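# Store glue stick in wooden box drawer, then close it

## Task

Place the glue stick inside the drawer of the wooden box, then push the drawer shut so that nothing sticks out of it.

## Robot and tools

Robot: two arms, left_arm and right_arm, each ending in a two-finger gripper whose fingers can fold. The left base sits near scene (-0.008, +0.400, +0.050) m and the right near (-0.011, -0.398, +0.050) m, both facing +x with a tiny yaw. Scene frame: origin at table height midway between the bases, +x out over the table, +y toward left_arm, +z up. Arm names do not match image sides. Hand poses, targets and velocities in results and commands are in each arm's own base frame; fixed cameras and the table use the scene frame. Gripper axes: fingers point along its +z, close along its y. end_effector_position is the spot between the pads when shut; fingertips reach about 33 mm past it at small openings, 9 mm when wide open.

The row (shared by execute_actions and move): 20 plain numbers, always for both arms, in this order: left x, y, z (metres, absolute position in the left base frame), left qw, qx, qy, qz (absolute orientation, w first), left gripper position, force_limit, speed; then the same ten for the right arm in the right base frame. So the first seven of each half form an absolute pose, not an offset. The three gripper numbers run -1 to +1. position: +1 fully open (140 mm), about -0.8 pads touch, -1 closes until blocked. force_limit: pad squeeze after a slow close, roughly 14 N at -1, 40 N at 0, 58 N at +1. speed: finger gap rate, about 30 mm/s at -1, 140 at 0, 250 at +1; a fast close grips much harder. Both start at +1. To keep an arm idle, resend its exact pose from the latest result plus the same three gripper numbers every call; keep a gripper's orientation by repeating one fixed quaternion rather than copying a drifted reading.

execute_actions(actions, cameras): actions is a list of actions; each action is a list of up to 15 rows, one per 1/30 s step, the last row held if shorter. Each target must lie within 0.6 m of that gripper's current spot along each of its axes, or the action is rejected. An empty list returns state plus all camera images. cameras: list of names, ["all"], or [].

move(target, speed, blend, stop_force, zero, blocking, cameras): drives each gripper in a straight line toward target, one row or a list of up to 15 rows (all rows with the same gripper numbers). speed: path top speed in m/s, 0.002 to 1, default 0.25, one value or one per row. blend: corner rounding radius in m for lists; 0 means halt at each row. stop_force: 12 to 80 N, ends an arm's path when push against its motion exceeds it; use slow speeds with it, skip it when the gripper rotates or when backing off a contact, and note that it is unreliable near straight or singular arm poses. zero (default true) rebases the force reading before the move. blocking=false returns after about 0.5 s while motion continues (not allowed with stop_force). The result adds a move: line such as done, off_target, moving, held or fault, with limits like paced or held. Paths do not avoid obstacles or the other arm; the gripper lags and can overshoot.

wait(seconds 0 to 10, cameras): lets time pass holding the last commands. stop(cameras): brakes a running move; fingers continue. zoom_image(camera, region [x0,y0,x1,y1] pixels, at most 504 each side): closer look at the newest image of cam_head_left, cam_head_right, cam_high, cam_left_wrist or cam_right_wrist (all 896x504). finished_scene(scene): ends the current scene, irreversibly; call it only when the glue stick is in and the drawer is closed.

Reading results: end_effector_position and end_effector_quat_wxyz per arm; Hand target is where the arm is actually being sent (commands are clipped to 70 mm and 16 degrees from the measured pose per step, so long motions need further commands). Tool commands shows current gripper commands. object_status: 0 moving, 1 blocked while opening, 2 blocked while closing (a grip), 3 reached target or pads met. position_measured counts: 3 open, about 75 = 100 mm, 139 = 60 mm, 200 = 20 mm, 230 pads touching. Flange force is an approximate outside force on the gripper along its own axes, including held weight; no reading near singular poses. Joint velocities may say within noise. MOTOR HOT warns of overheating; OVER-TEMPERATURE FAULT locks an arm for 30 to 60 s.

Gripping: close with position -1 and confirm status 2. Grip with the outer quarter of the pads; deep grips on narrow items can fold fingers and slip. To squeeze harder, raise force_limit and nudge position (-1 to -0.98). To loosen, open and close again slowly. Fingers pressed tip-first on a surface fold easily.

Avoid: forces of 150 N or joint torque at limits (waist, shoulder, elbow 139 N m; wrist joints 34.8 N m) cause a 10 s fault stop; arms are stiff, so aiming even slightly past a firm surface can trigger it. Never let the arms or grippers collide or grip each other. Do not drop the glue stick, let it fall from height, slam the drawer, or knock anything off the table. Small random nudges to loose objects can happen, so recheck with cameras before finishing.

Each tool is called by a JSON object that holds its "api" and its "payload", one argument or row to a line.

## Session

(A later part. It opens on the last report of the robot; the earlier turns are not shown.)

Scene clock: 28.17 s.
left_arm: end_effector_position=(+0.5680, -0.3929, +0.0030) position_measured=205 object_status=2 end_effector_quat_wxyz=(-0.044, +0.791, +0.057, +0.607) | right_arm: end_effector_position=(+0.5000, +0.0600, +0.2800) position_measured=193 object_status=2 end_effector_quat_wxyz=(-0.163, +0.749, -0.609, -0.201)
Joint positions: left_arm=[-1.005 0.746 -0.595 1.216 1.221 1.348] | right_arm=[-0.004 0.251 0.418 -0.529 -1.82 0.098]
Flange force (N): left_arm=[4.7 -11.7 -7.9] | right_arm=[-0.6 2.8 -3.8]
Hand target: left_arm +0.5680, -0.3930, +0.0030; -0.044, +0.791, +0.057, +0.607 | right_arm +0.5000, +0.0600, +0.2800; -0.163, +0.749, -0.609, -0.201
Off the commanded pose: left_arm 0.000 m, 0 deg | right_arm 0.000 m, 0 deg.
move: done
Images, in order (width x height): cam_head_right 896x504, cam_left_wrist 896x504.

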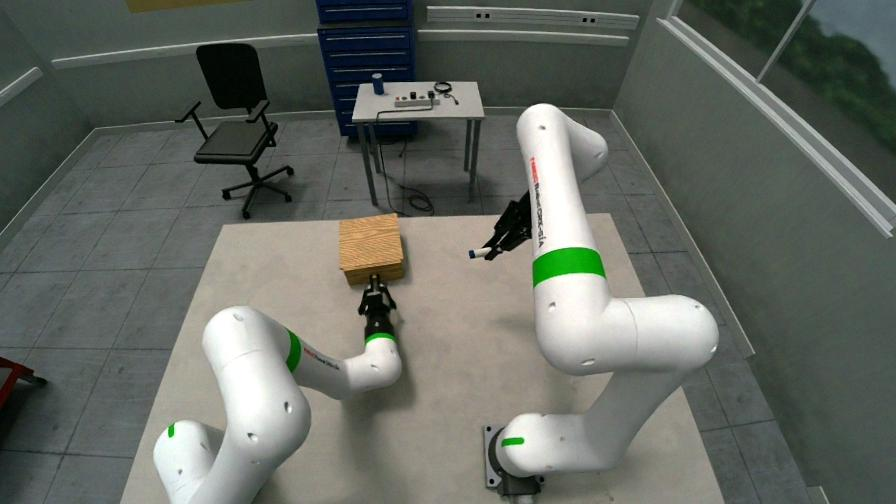

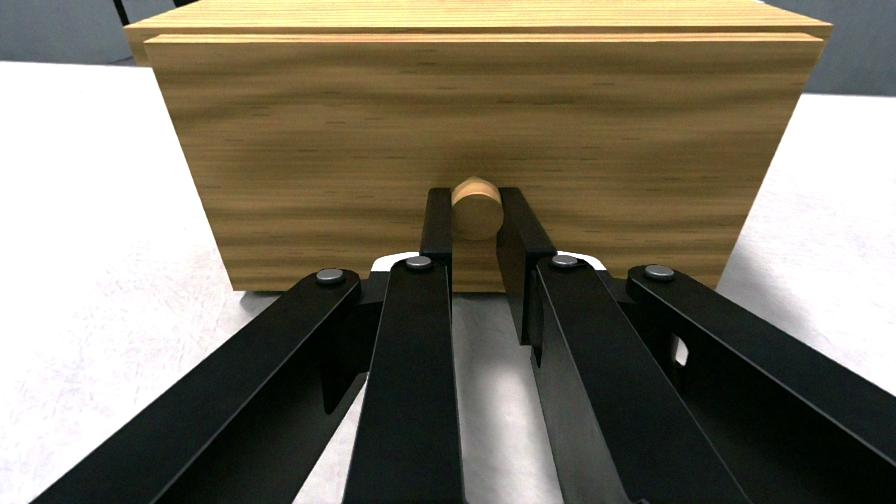

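{"api": "move", "payload": {
  "target": [0.4393,-0.4115,0.003,-0.0435,0.7913,0.0567,0.6072,-1,-0.5,-1,0.50,0.06,0.28,-0.1633,0.7496,-0.6095,-0.2008,-1,-0.5,-1],
  "cameras": ["all"],
  "speed": 0.06,
  "stop_force": 30
}}

{"api": "zoom_image", "payload": {
  "camera": "cam_head_right",
  "region": [300, 190, 520, 330]
}}

{"api": "zoom_image", "payload": {
  "camera": "cam_high",
  "region": [330, 160, 530, 350]
}}

Scene clock: 31.27 s.
left_arm: end_effector_position=(+0.4393, -0.4115, +0.0030) position_measured=205 object_status=2 end_effector_quat_wxyz=(-0.043, +0.791, +0.057, +0.607) | right_arm: end_effector_position=(+0.5000, +0.0600, +0.2800) position_measured=193 object_status=2 end_effector_quat_wxyz=(-0.163, +0.749, -0.609, -0.201)
Joint positions: left_arm=[-1.353 0.711 -0.683 1.544 1.3 1.388] | right_arm=[-0.004 0.251 0.418 -0.529 -1.82 0.098]
Flange force (N): left_arm=[3.8 -5.5 -0.1] | right_arm=[-0.8 3.5 -3.8]
Hand target: left_arm +0.4393, -0.4115, +0.0030; -0.044, +0.791, +0.057, +0.607 | right_arm +0.5000, +0.0600, +0.2800; -0.163, +0.749, -0.609, -0.201
Off the commanded pose: left_arm 0.000 m, 0 deg | right_arm 0.000 m, 0 deg.
move: done

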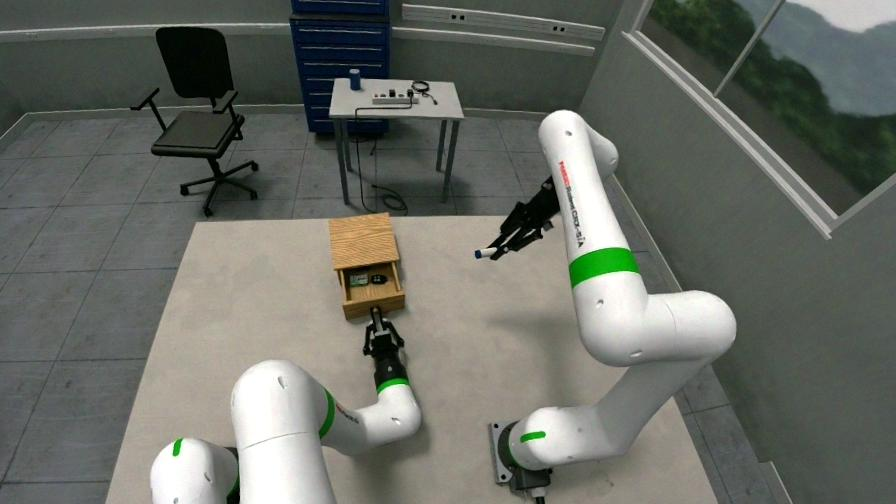

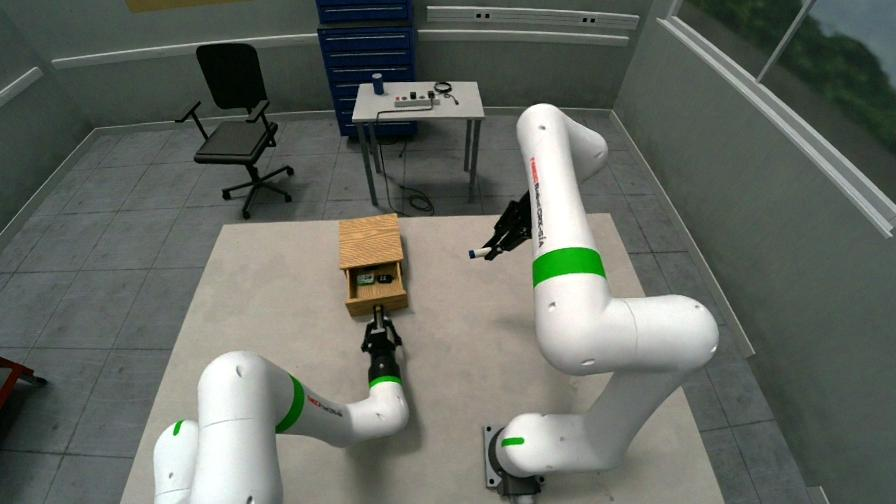

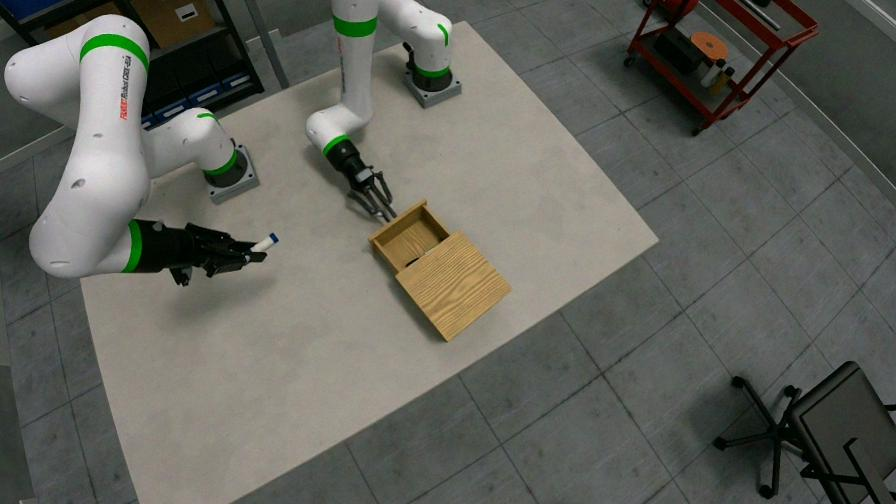

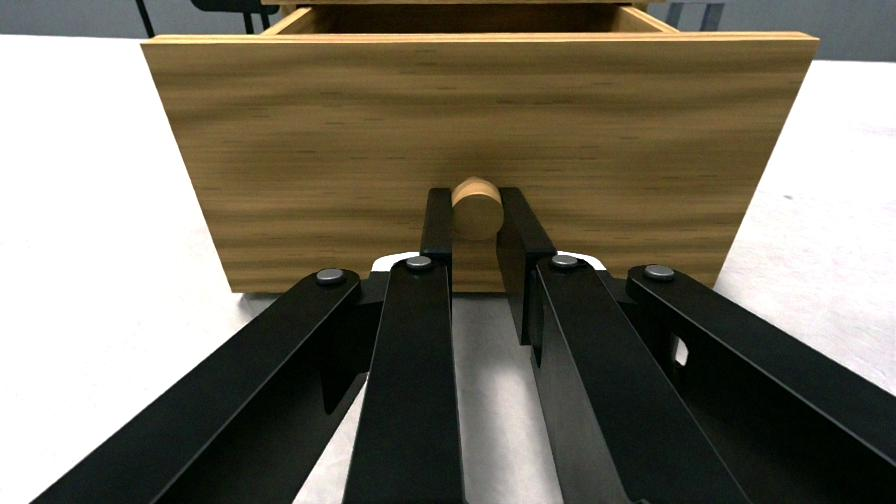

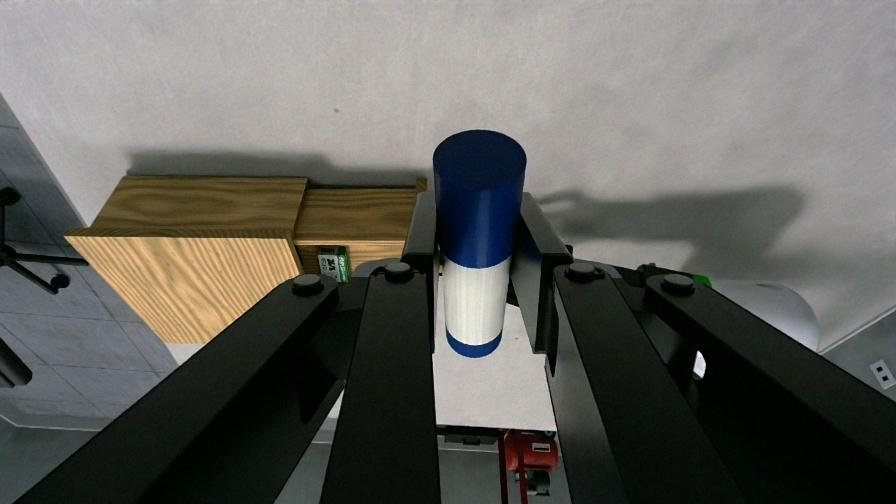

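Scaled by 2.291 from the camera's 896x504 image, which has a finer 1280x720 frame.

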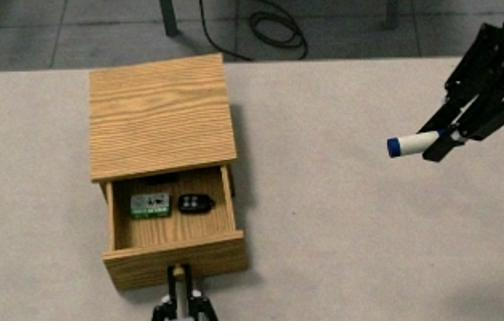

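Scaled by 2.520 from the camera's 896x504 image, which has a finer 1280x720 frame.

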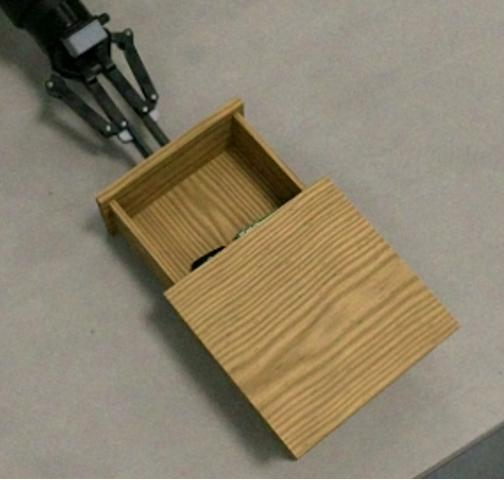

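{"api": "move", "payload": {
  "target": [0.4393,-0.4115,0.003,-0.0435,0.7913,0.0567,0.6072,-1,-0.5,-1,0.522,0.417,0.16,-0.1633,0.7496,-0.6095,-0.2008,-1,-0.5,-1],
  "cameras": ["all"],
  "speed": 0.25
}}

{"api": "zoom_image", "payload": {
  "camera": "cam_head_right",
  "region": [300, 190, 520, 330]
}}

{"api": "zoom_image", "payload": {
  "camera": "cam_high",
  "region": [330, 160, 530, 350]
}}

Scene clock: 34.27 s.
left_arm: end_effector_position=(+0.4393, -0.4115, +0.0030) position_measured=205 object_status=2 end_effector_quat_wxyz=(-0.043, +0.791, +0.057, +0.607) | right_arm: end_effector_position=(+0.5220, +0.4170, +0.1600) position_measured=193 object_status=2 end_effector_quat_wxyz=(-0.163, +0.749, -0.609, -0.201)
Joint positions: left_arm=[-1.353 0.711 -0.683 1.544 1.3 1.388] | right_arm=[0.599 0.434 0.373 -0.496 -1.324 -0.315]
Flange force (N): left_arm=[3.8 -5.8 -0.3] | right_arm=[0.4 3.0 -5.7]
Hand target: left_arm +0.4393, -0.4115, +0.0030; -0.044, +0.791, +0.057, +0.607 | right_arm +0.5220, +0.4170, +0.1600; -0.163, +0.749, -0.609, -0.201
Off the commanded pose: left_arm 0.000 m, 0 deg | right_arm 0.000 m, 0 deg.
move: done

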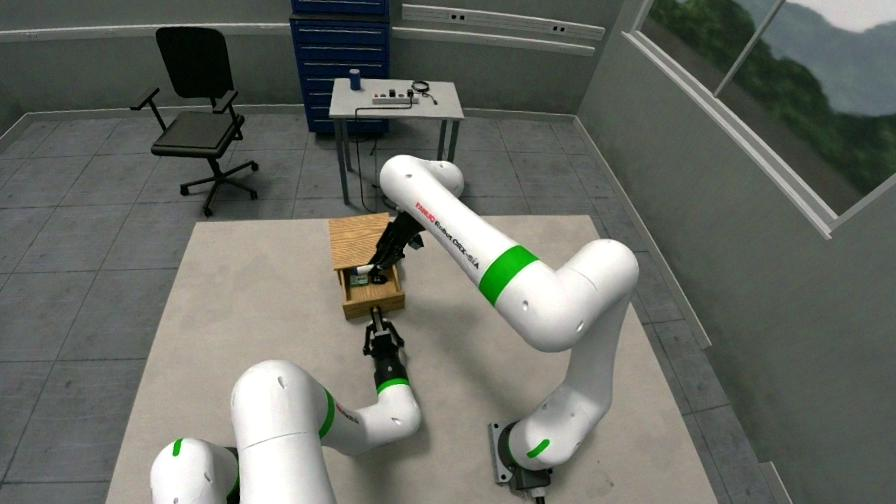

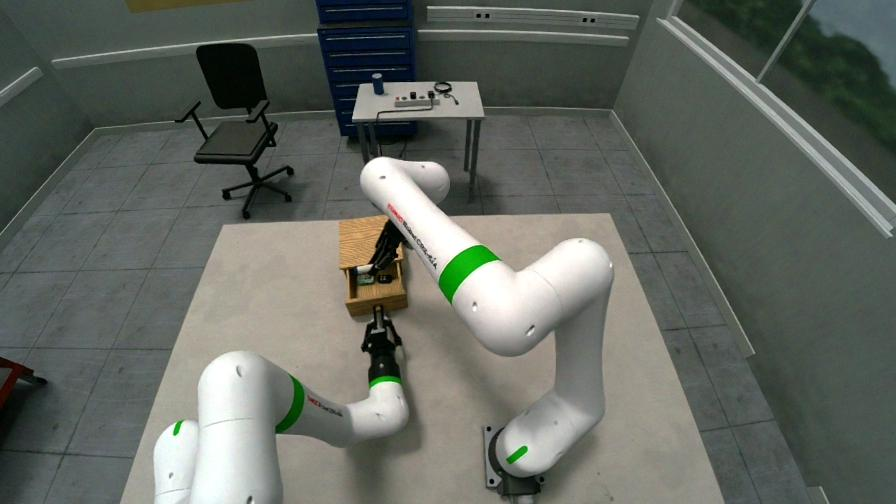

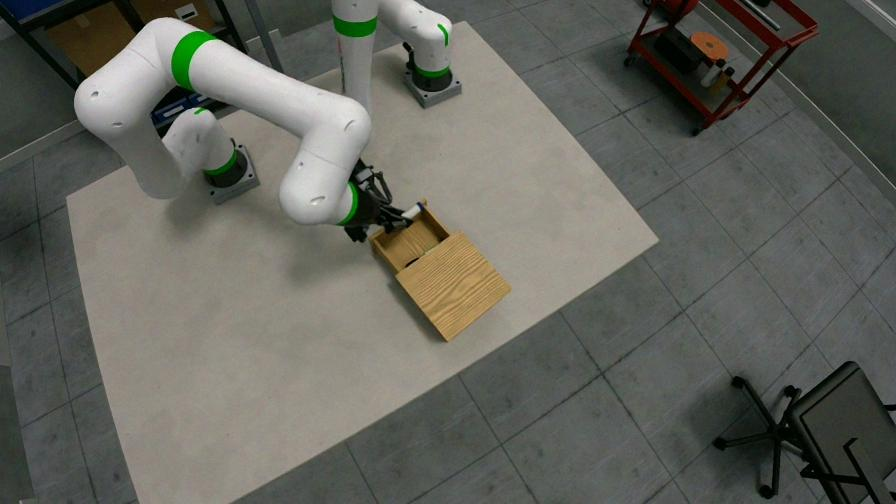

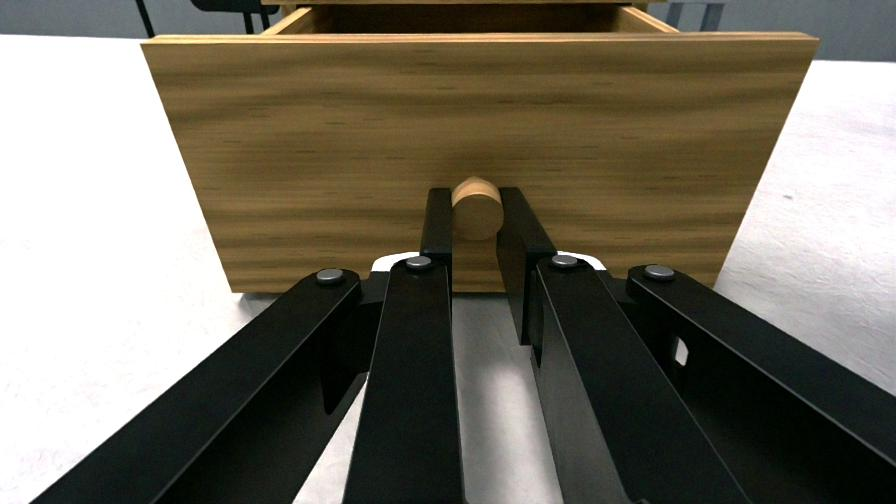

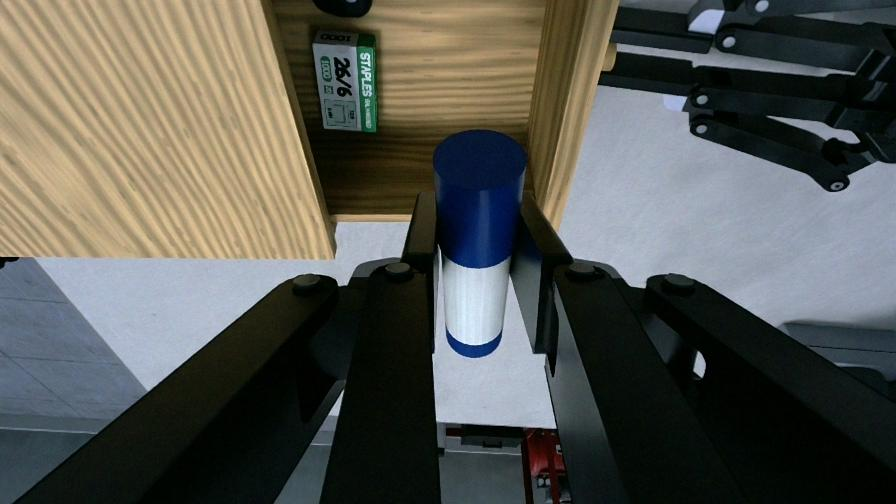

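Scaled by 2.291 from the camera's 896x504 image, which has a finer 1280x720 frame.

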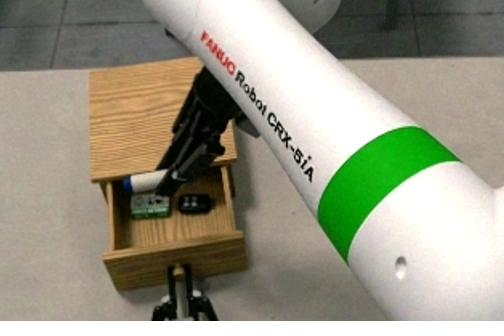

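Scaled by 2.520 from the camera's 896x504 image, which has a finer 1280x720 frame.

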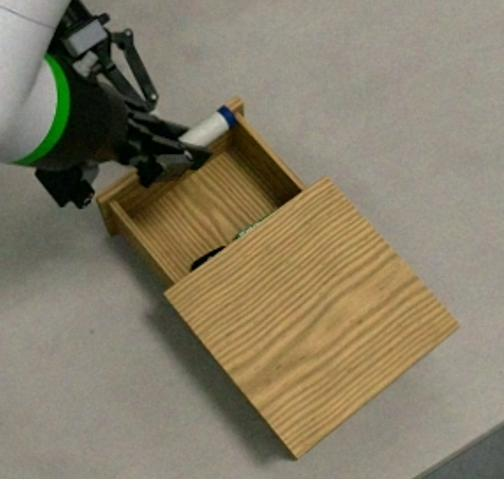

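{"api": "move", "payload": {
  "target": [
    [0.4393,-0.4115,0.003,-0.0435,0.7913,0.0567,0.6072,-1,-0.5,-1,0.528,0.426,0.14,-0.1633,0.7496,-0.6095,-0.2008,-1,-0.5,-1],
    [0.4393,-0.4115,0.003,-0.0435,0.7913,0.0567,0.6072,-1,-0.5,-1,0.528,0.426,0.055,-0.1633,0.7496,-0.6095,-0.2008,-1,-0.5,-1]
  ],
  "cameras": ["all"],
  "speed": 0.15
}}

{"api": "zoom_image", "payload": {
  "camera": "cam_head_right",
  "region": [300, 190, 520, 330]
}}

{"api": "zoom_image", "payload": {
  "camera": "cam_high",
  "region": [330, 160, 530, 350]
}}

Scene clock: 36.63 s.
left_arm: end_effector_position=(+0.4393, -0.4115, +0.0030) position_measured=205 object_status=2 end_effector_quat_wxyz=(-0.043, +0.791, +0.057, +0.607) | right_arm: end_effector_position=(+0.5280, +0.4260, +0.0551) position_measured=193 object_status=2 end_effector_quat_wxyz=(-0.163, +0.749, -0.609, -0.201)
Joint positions: left_arm=[-1.353 0.711 -0.683 1.544 1.3 1.388] | right_arm=[0.602 0.535 0.275 -0.53 -1.149 -0.215]
Flange force (N): left_arm=[3.8 -6.0 -0.3] | right_arm=[-0.2 3.9 -6.6]
Hand target: left_arm +0.4393, -0.4115, +0.0030; -0.044, +0.791, +0.057, +0.607 | right_arm +0.5280, +0.4260, +0.0550; -0.163, +0.749, -0.609, -0.201
Off the commanded pose: left_arm 0.000 m, 0 deg | right_arm 0.000 m, 0 deg.
move: done

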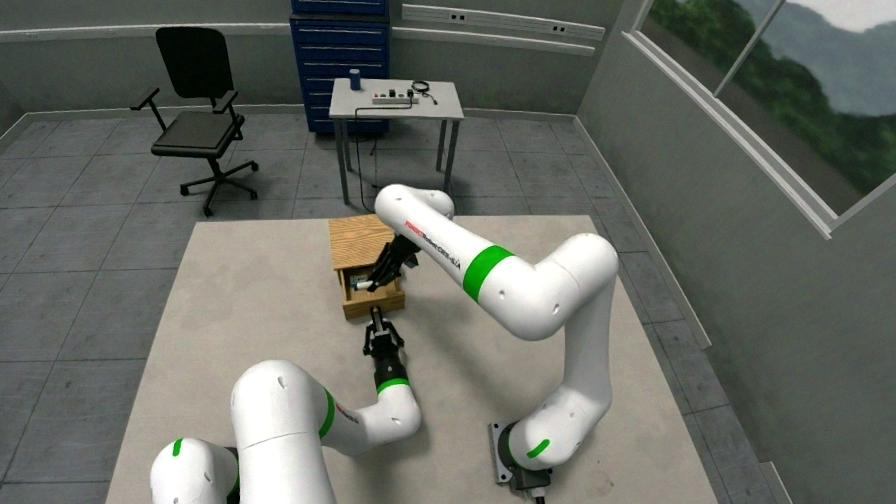

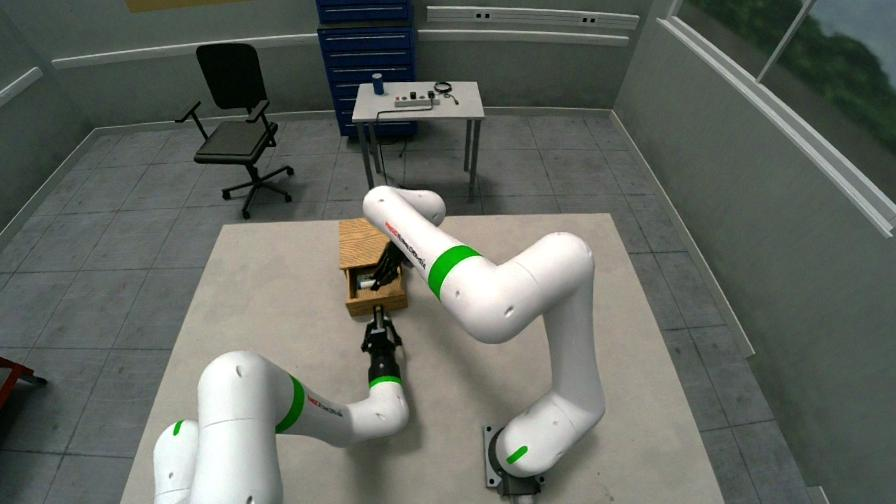

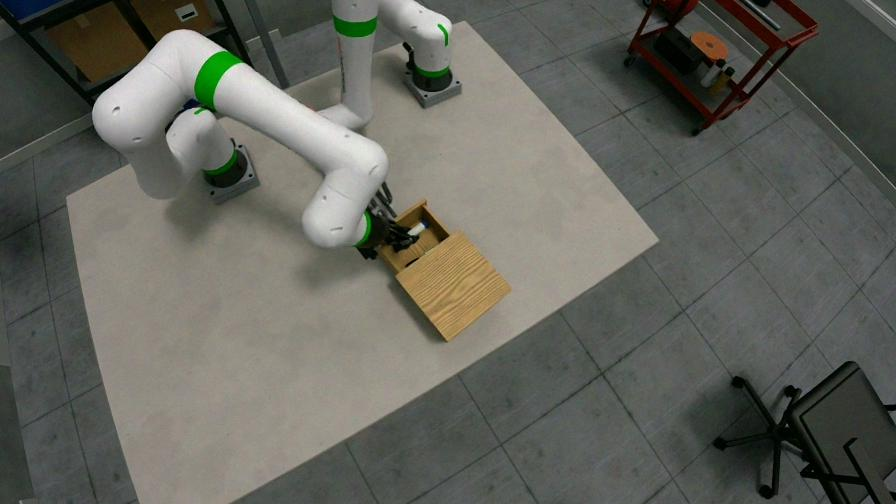

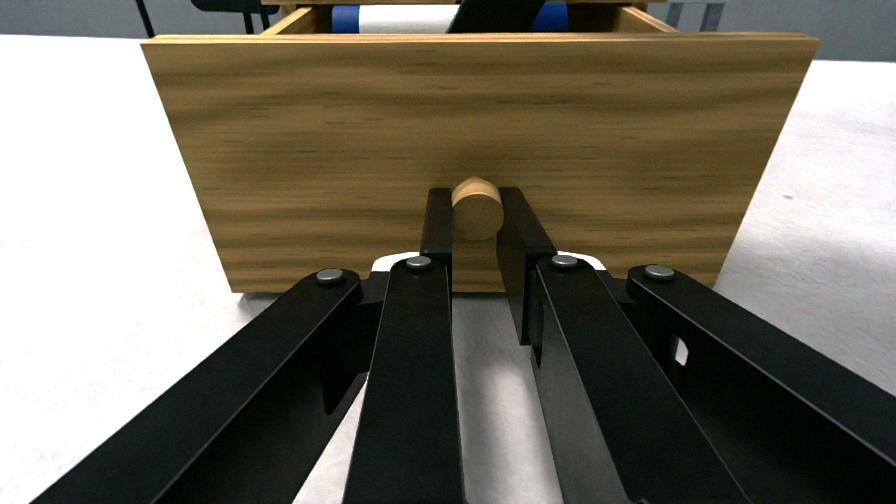

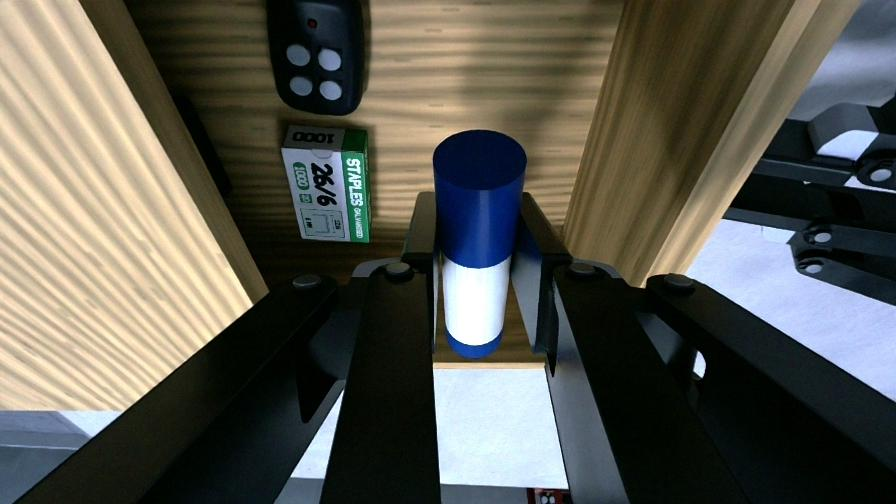

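Scaled by 2.291 from the camera's 896x504 image, which has a finer 1280x720 frame.

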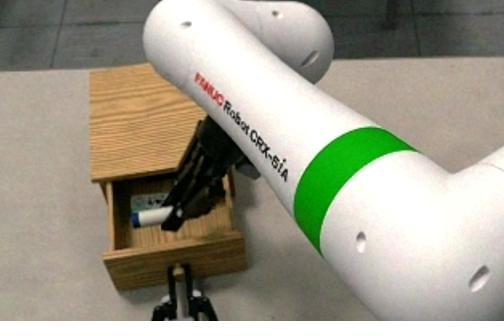

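Scaled by 2.520 from the camera's 896x504 image, which has a finer 1280x720 frame.

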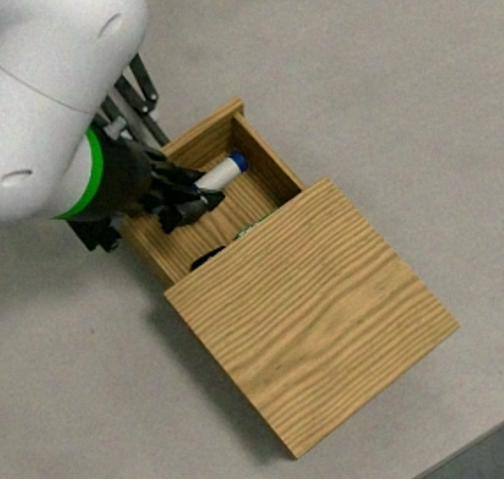

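{"api": "move", "payload": {
  "target": [
    [0.4393,-0.4115,0.003,-0.0435,0.7913,0.0567,0.6072,-1,-0.5,-1,0.534,0.421,0.055,-0.1633,0.7496,-0.6095,-0.2008,-1,-0.5,-1],
    [0.4393,-0.4115,0.003,-0.0435,0.7913,0.0567,0.6072,-1,-0.5,-1,0.534,0.421,0.012,-0.1633,0.7496,-0.6095,-0.2008,-1,-0.5,-1]
  ],
  "cameras": ["cam_left_wrist","cam_right_wrist","cam_high"],
  "speed": 0.07,
  "stop_force": 14
}}

{"api": "zoom_image", "payload": {
  "camera": "cam_high",
  "region": [330, 160, 530, 350]
}}

Scene clock: 39.57 s.
left_arm: end_effector_position=(+0.4393, -0.4115, +0.0030) position_measured=205 object_status=2 end_effector_quat_wxyz=(-0.043, +0.791, +0.057, +0.607) | right_arm: end_effector_position=(+0.5340, +0.4210, +0.0120) position_measured=193 object_status=2 end_effector_quat_wxyz=(-0.163, +0.749, -0.609, -0.201)
Joint positions: left_arm=[-1.353 0.711 -0.683 1.544 1.3 1.388] | right_arm=[0.587 0.588 0.254 -0.55 -1.092 -0.159]
Flange force (N): left_arm=[4.0 -5.8 0.1] | right_arm=[-0.4 2.4 -6.3]
Hand target: left_arm +0.4393, -0.4115, +0.0030; -0.044, +0.791, +0.057, +0.607 | right_arm +0.5340, +0.4210, +0.0120; -0.163, +0.749, -0.609, -0.201
Off the commanded pose: left_arm 0.000 m, 0 deg | right_arm 0.000 m, 0 deg.
move: done
Images, in order (width x height): cam_high 896x504, cam_left_wrist 896x504, cam_right_wrist 896x504.

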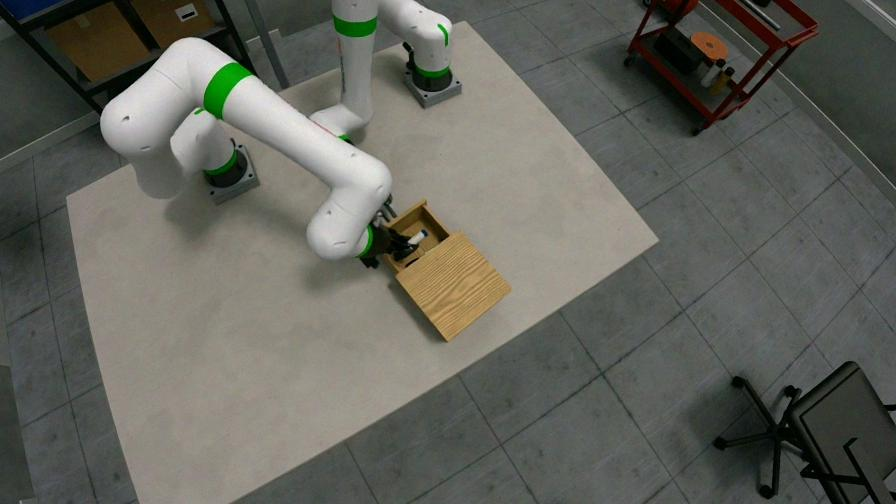

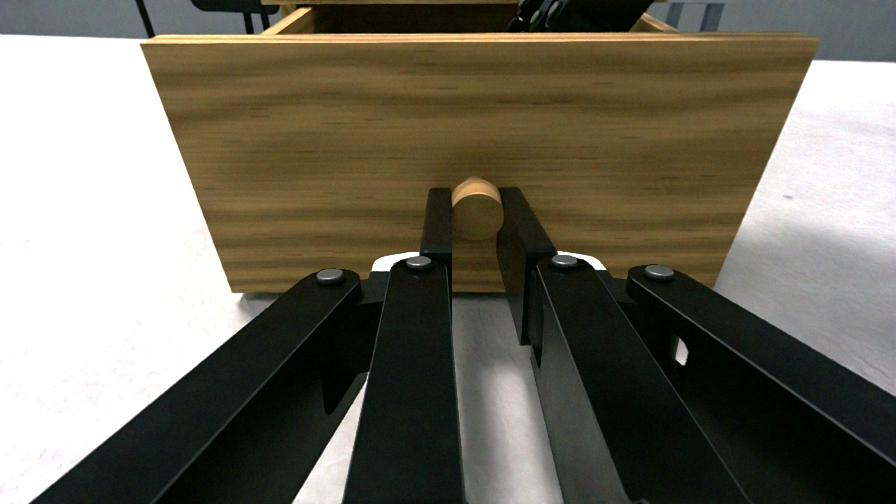

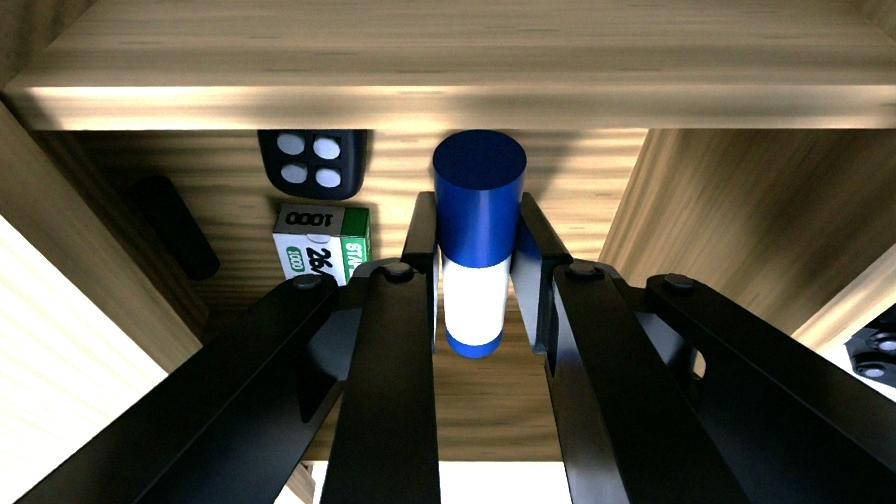

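Scaled by 2.520 from the camera's 896x504 image, which has a finer 1280x720 frame.

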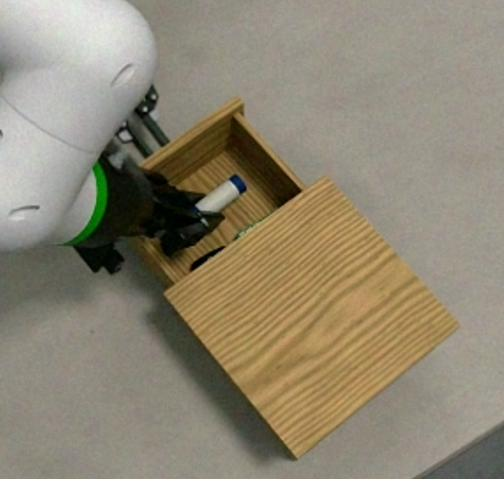

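{"api": "move", "payload": {
  "target": [0.4393,-0.4115,0.003,-0.0435,0.7913,0.0567,0.6072,-1,-0.5,-1,0.534,0.421,0.001,-0.1633,0.7496,-0.6095,-0.2008,-1,-0.5,-1],
  "cameras": ["cam_right_wrist"],
  "speed": 0.03,
  "stop_force": 12
}}

Scene clock: 41.27 s.
left_arm: end_effector_position=(+0.4393, -0.4115, +0.0030) position_measured=205 object_status=2 end_effector_quat_wxyz=(-0.043, +0.791, +0.057, +0.607) | right_arm: end_effector_position=(+0.5340, +0.4210, +0.0010) position_measured=193 object_status=2 end_effector_quat_wxyz=(-0.163, +0.749, -0.609, -0.201)
Joint positions: left_arm=[-1.353 0.711 -0.683 1.544 1.3 1.388] | right_arm=[0.587 0.601 0.247 -0.555 -1.076 -0.147]
Flange force (N): left_arm=[2.0 -5.8 -0.1] | right_arm=[-2.1 4.5 -10.3]
Hand target: left_arm +0.4393, -0.4115, +0.0030; -0.044, +0.791, +0.057, +0.607 | right_arm +0.5340, +0.4210, +0.0010; -0.163, +0.749, -0.609, -0.201
Off the commanded pose: left_arm 0.000 m, 0 deg | right_arm 0.000 m, 0 deg.
move: done
Images, in order (width x height): cam_right_wrist 896x504.

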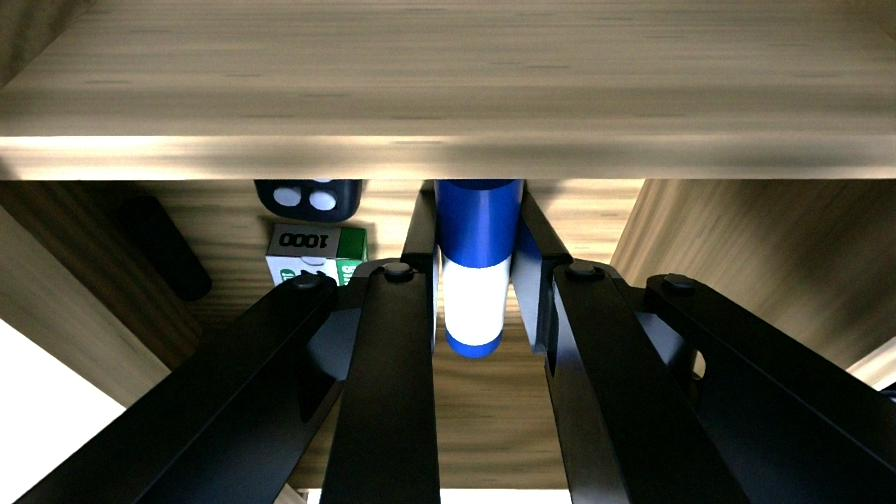

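{"api": "move", "payload": {
  "target": [0.4393,-0.4115,0.003,-0.0435,0.7913,0.0567,0.6072,-1,-0.5,-1,0.534,0.421,0.001,-0.1633,0.7496,-0.6095,-0.2008,-0.40,-0.5,-1],
  "cameras": ["cam_right_wrist"],
  "speed": 0.03
}}

Scene clock: 42.00 s.
left_arm: end_effector_position=(+0.4393, -0.4115, +0.0030) position_measured=205 object_status=2 end_effector_quat_wxyz=(-0.043, +0.791, +0.057, +0.607) | right_arm: end_effector_position=(+0.5340, +0.4210, +0.0010) position_measured=179 object_status=0 end_effector_quat_wxyz=(-0.163, +0.749, -0.609, -0.201)
Joint positions: left_arm=[-1.353 0.711 -0.683 1.544 1.3 1.388] | right_arm=[0.587 0.601 0.247 -0.555 -1.076 -0.147]
Flange force (N): left_arm=[3.5 -5.9 -1.0] | right_arm=[-0.4 3.2 -6.9]
Hand target: left_arm +0.4393, -0.4115, +0.0030; -0.044, +0.791, +0.057, +0.607 | right_arm +0.5340, +0.4210, +0.0010; -0.163, +0.749, -0.609, -0.201
Off the commanded pose: left_arm 0.000 m, 0 deg | right_arm 0.000 m, 0 deg.
move: done
Images, in order (width x height): cam_right_wrist 896x504.

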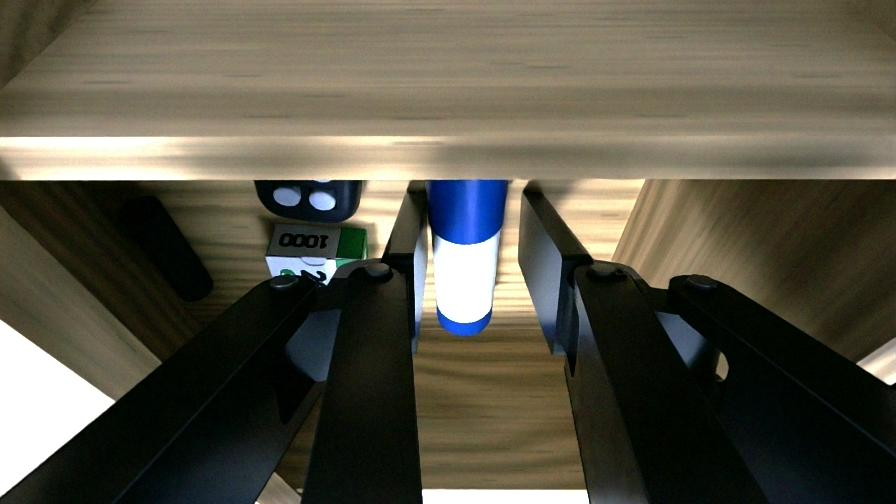

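{"api": "move", "payload": {
  "target": [
    [0.4393,-0.4115,0.003,-0.0435,0.7913,0.0567,0.6072,-1,-0.5,-1,0.534,0.421,0.12,-0.1633,0.7496,-0.6095,-0.2008,-0.40,-0.5,-1],
    [0.4393,-0.4115,0.003,-0.0435,0.7913,0.0567,0.6072,-1,-0.5,-1,0.50,0.20,0.22,-0.1633,0.7496,-0.6095,-0.2008,-0.40,-0.5,-1]
  ],
  "cameras": ["all"],
  "speed": [0.12,0.3],
  "blend": [0.02,0]
}}

{"api": "zoom_image", "payload": {
  "camera": "cam_high",
  "region": [330, 160, 530, 350]
}}

{"api": "zoom_image", "payload": {
  "camera": "cam_head_right",
  "region": [300, 190, 520, 330]
}}

Scene clock: 44.37 s.
left_arm: end_effector_position=(+0.4393, -0.4115, +0.0030) position_measured=205 object_status=2 end_effector_quat_wxyz=(-0.043, +0.791, +0.057, +0.607) | right_arm: end_effector_position=(+0.5000, +0.2001, +0.2200) position_measured=179 object_status=3 end_effector_quat_wxyz=(-0.163, +0.749, -0.609, -0.201)
Joint positions: left_arm=[-1.353 0.711 -0.683 1.544 1.3 1.388] | right_arm=[0.259 0.23 0.253 -0.523 -1.563 -0.057]
Flange force (N): left_arm=[3.5 -5.8 -1.0] | right_arm=[-0.3 3.2 -4.4]
Hand target: left_arm +0.4393, -0.4115, +0.0030; -0.044, +0.791, +0.057, +0.607 | right_arm +0.5000, +0.2000, +0.2200; -0.163, +0.749, -0.609, -0.201
Off the commanded pose: left_arm 0.000 m, 0 deg | right_arm 0.000 m, 0 deg.
move: done

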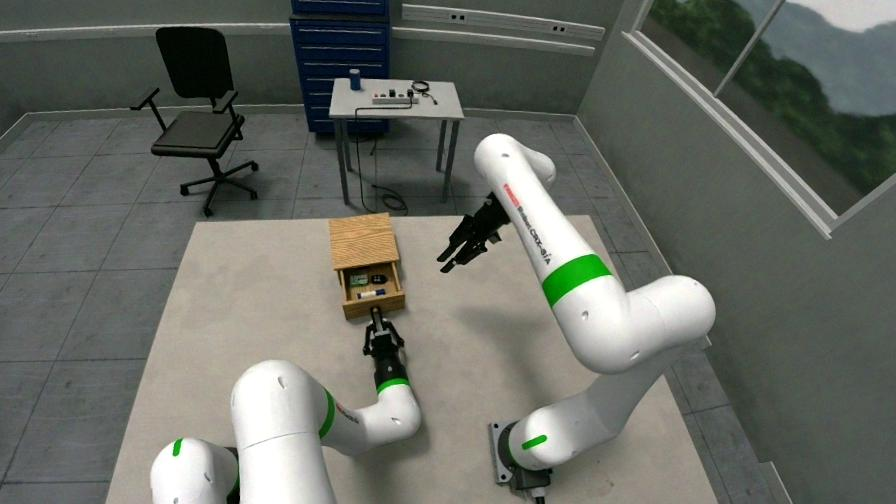

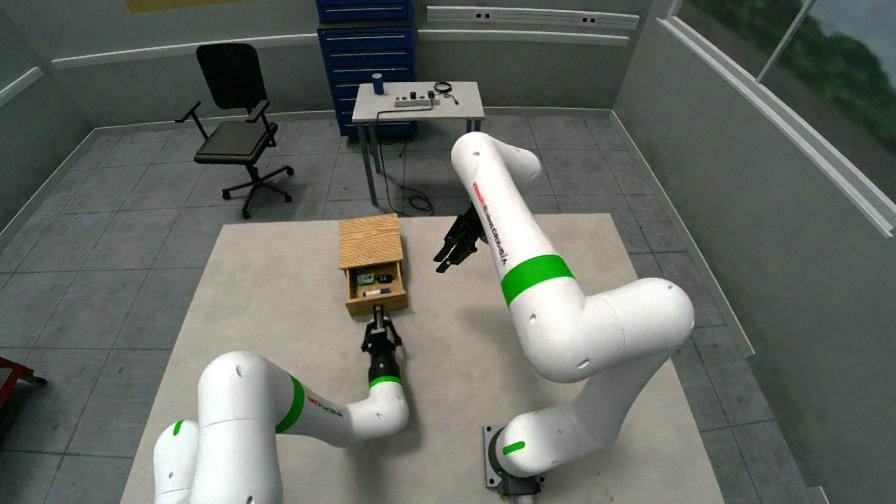

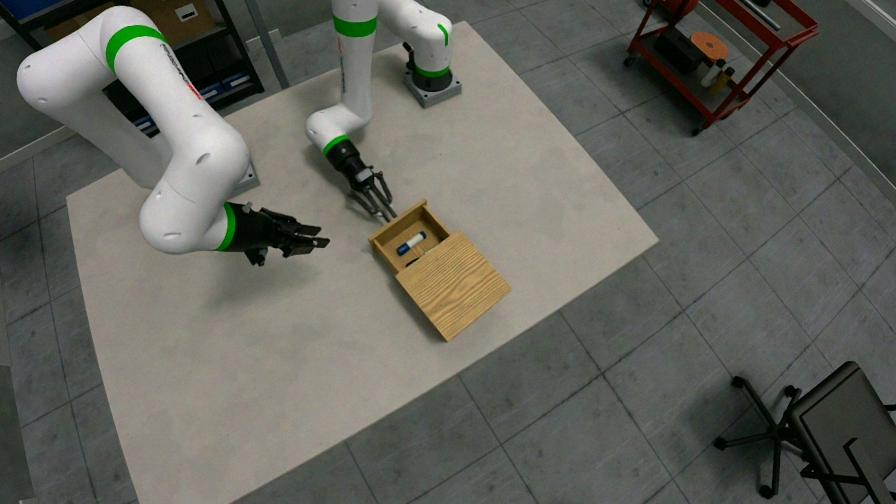

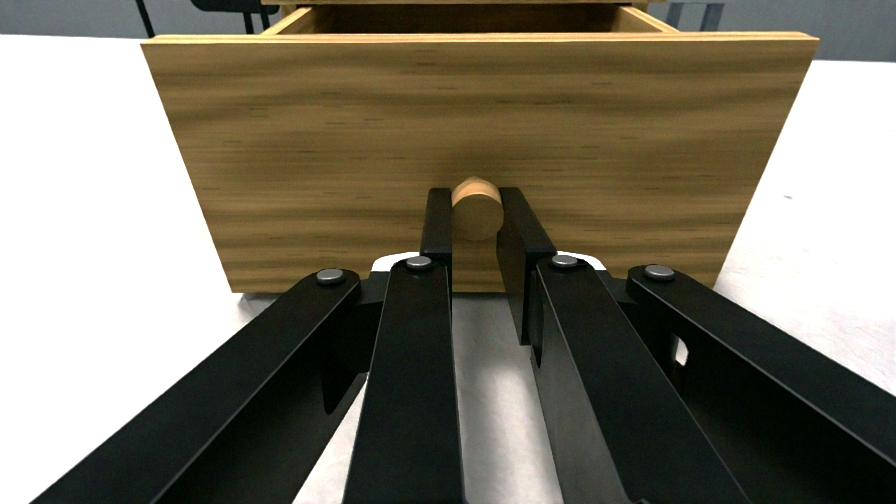

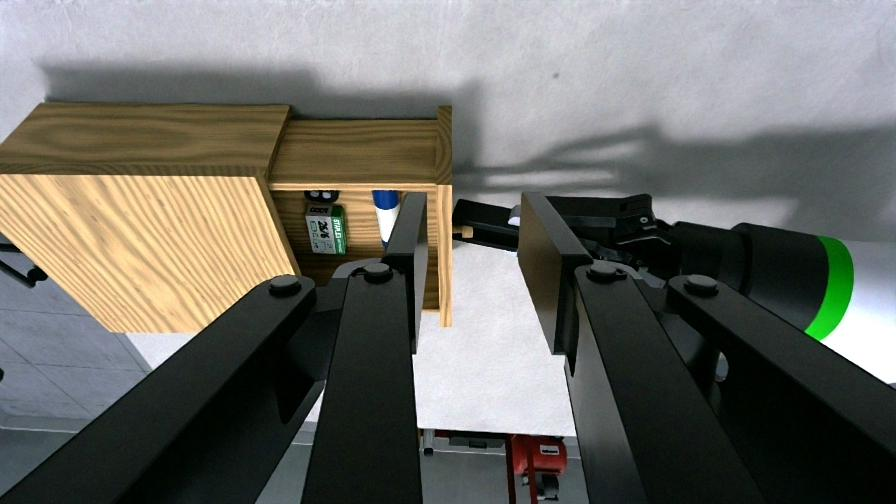

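Scaled by 2.520 from the camera's 896x504 image, which has a finer 1280x720 frame.

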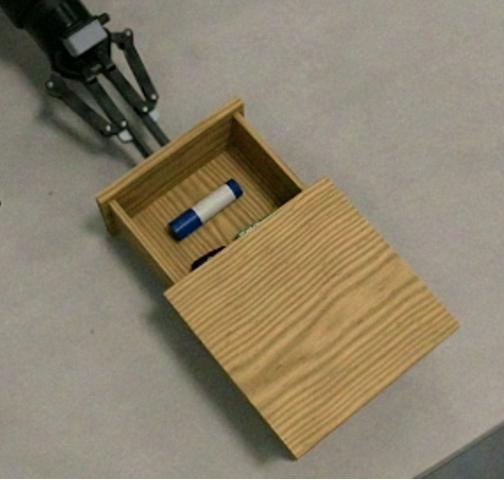

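Scaled by 2.291 from the camera's 896x504 image, which has a finer 1280x720 frame.

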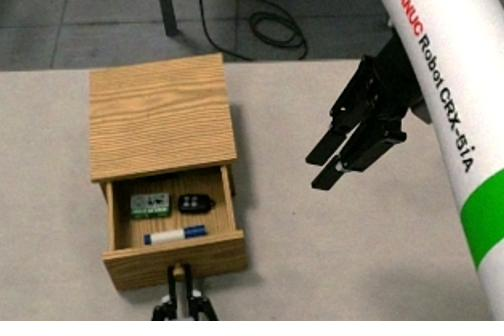

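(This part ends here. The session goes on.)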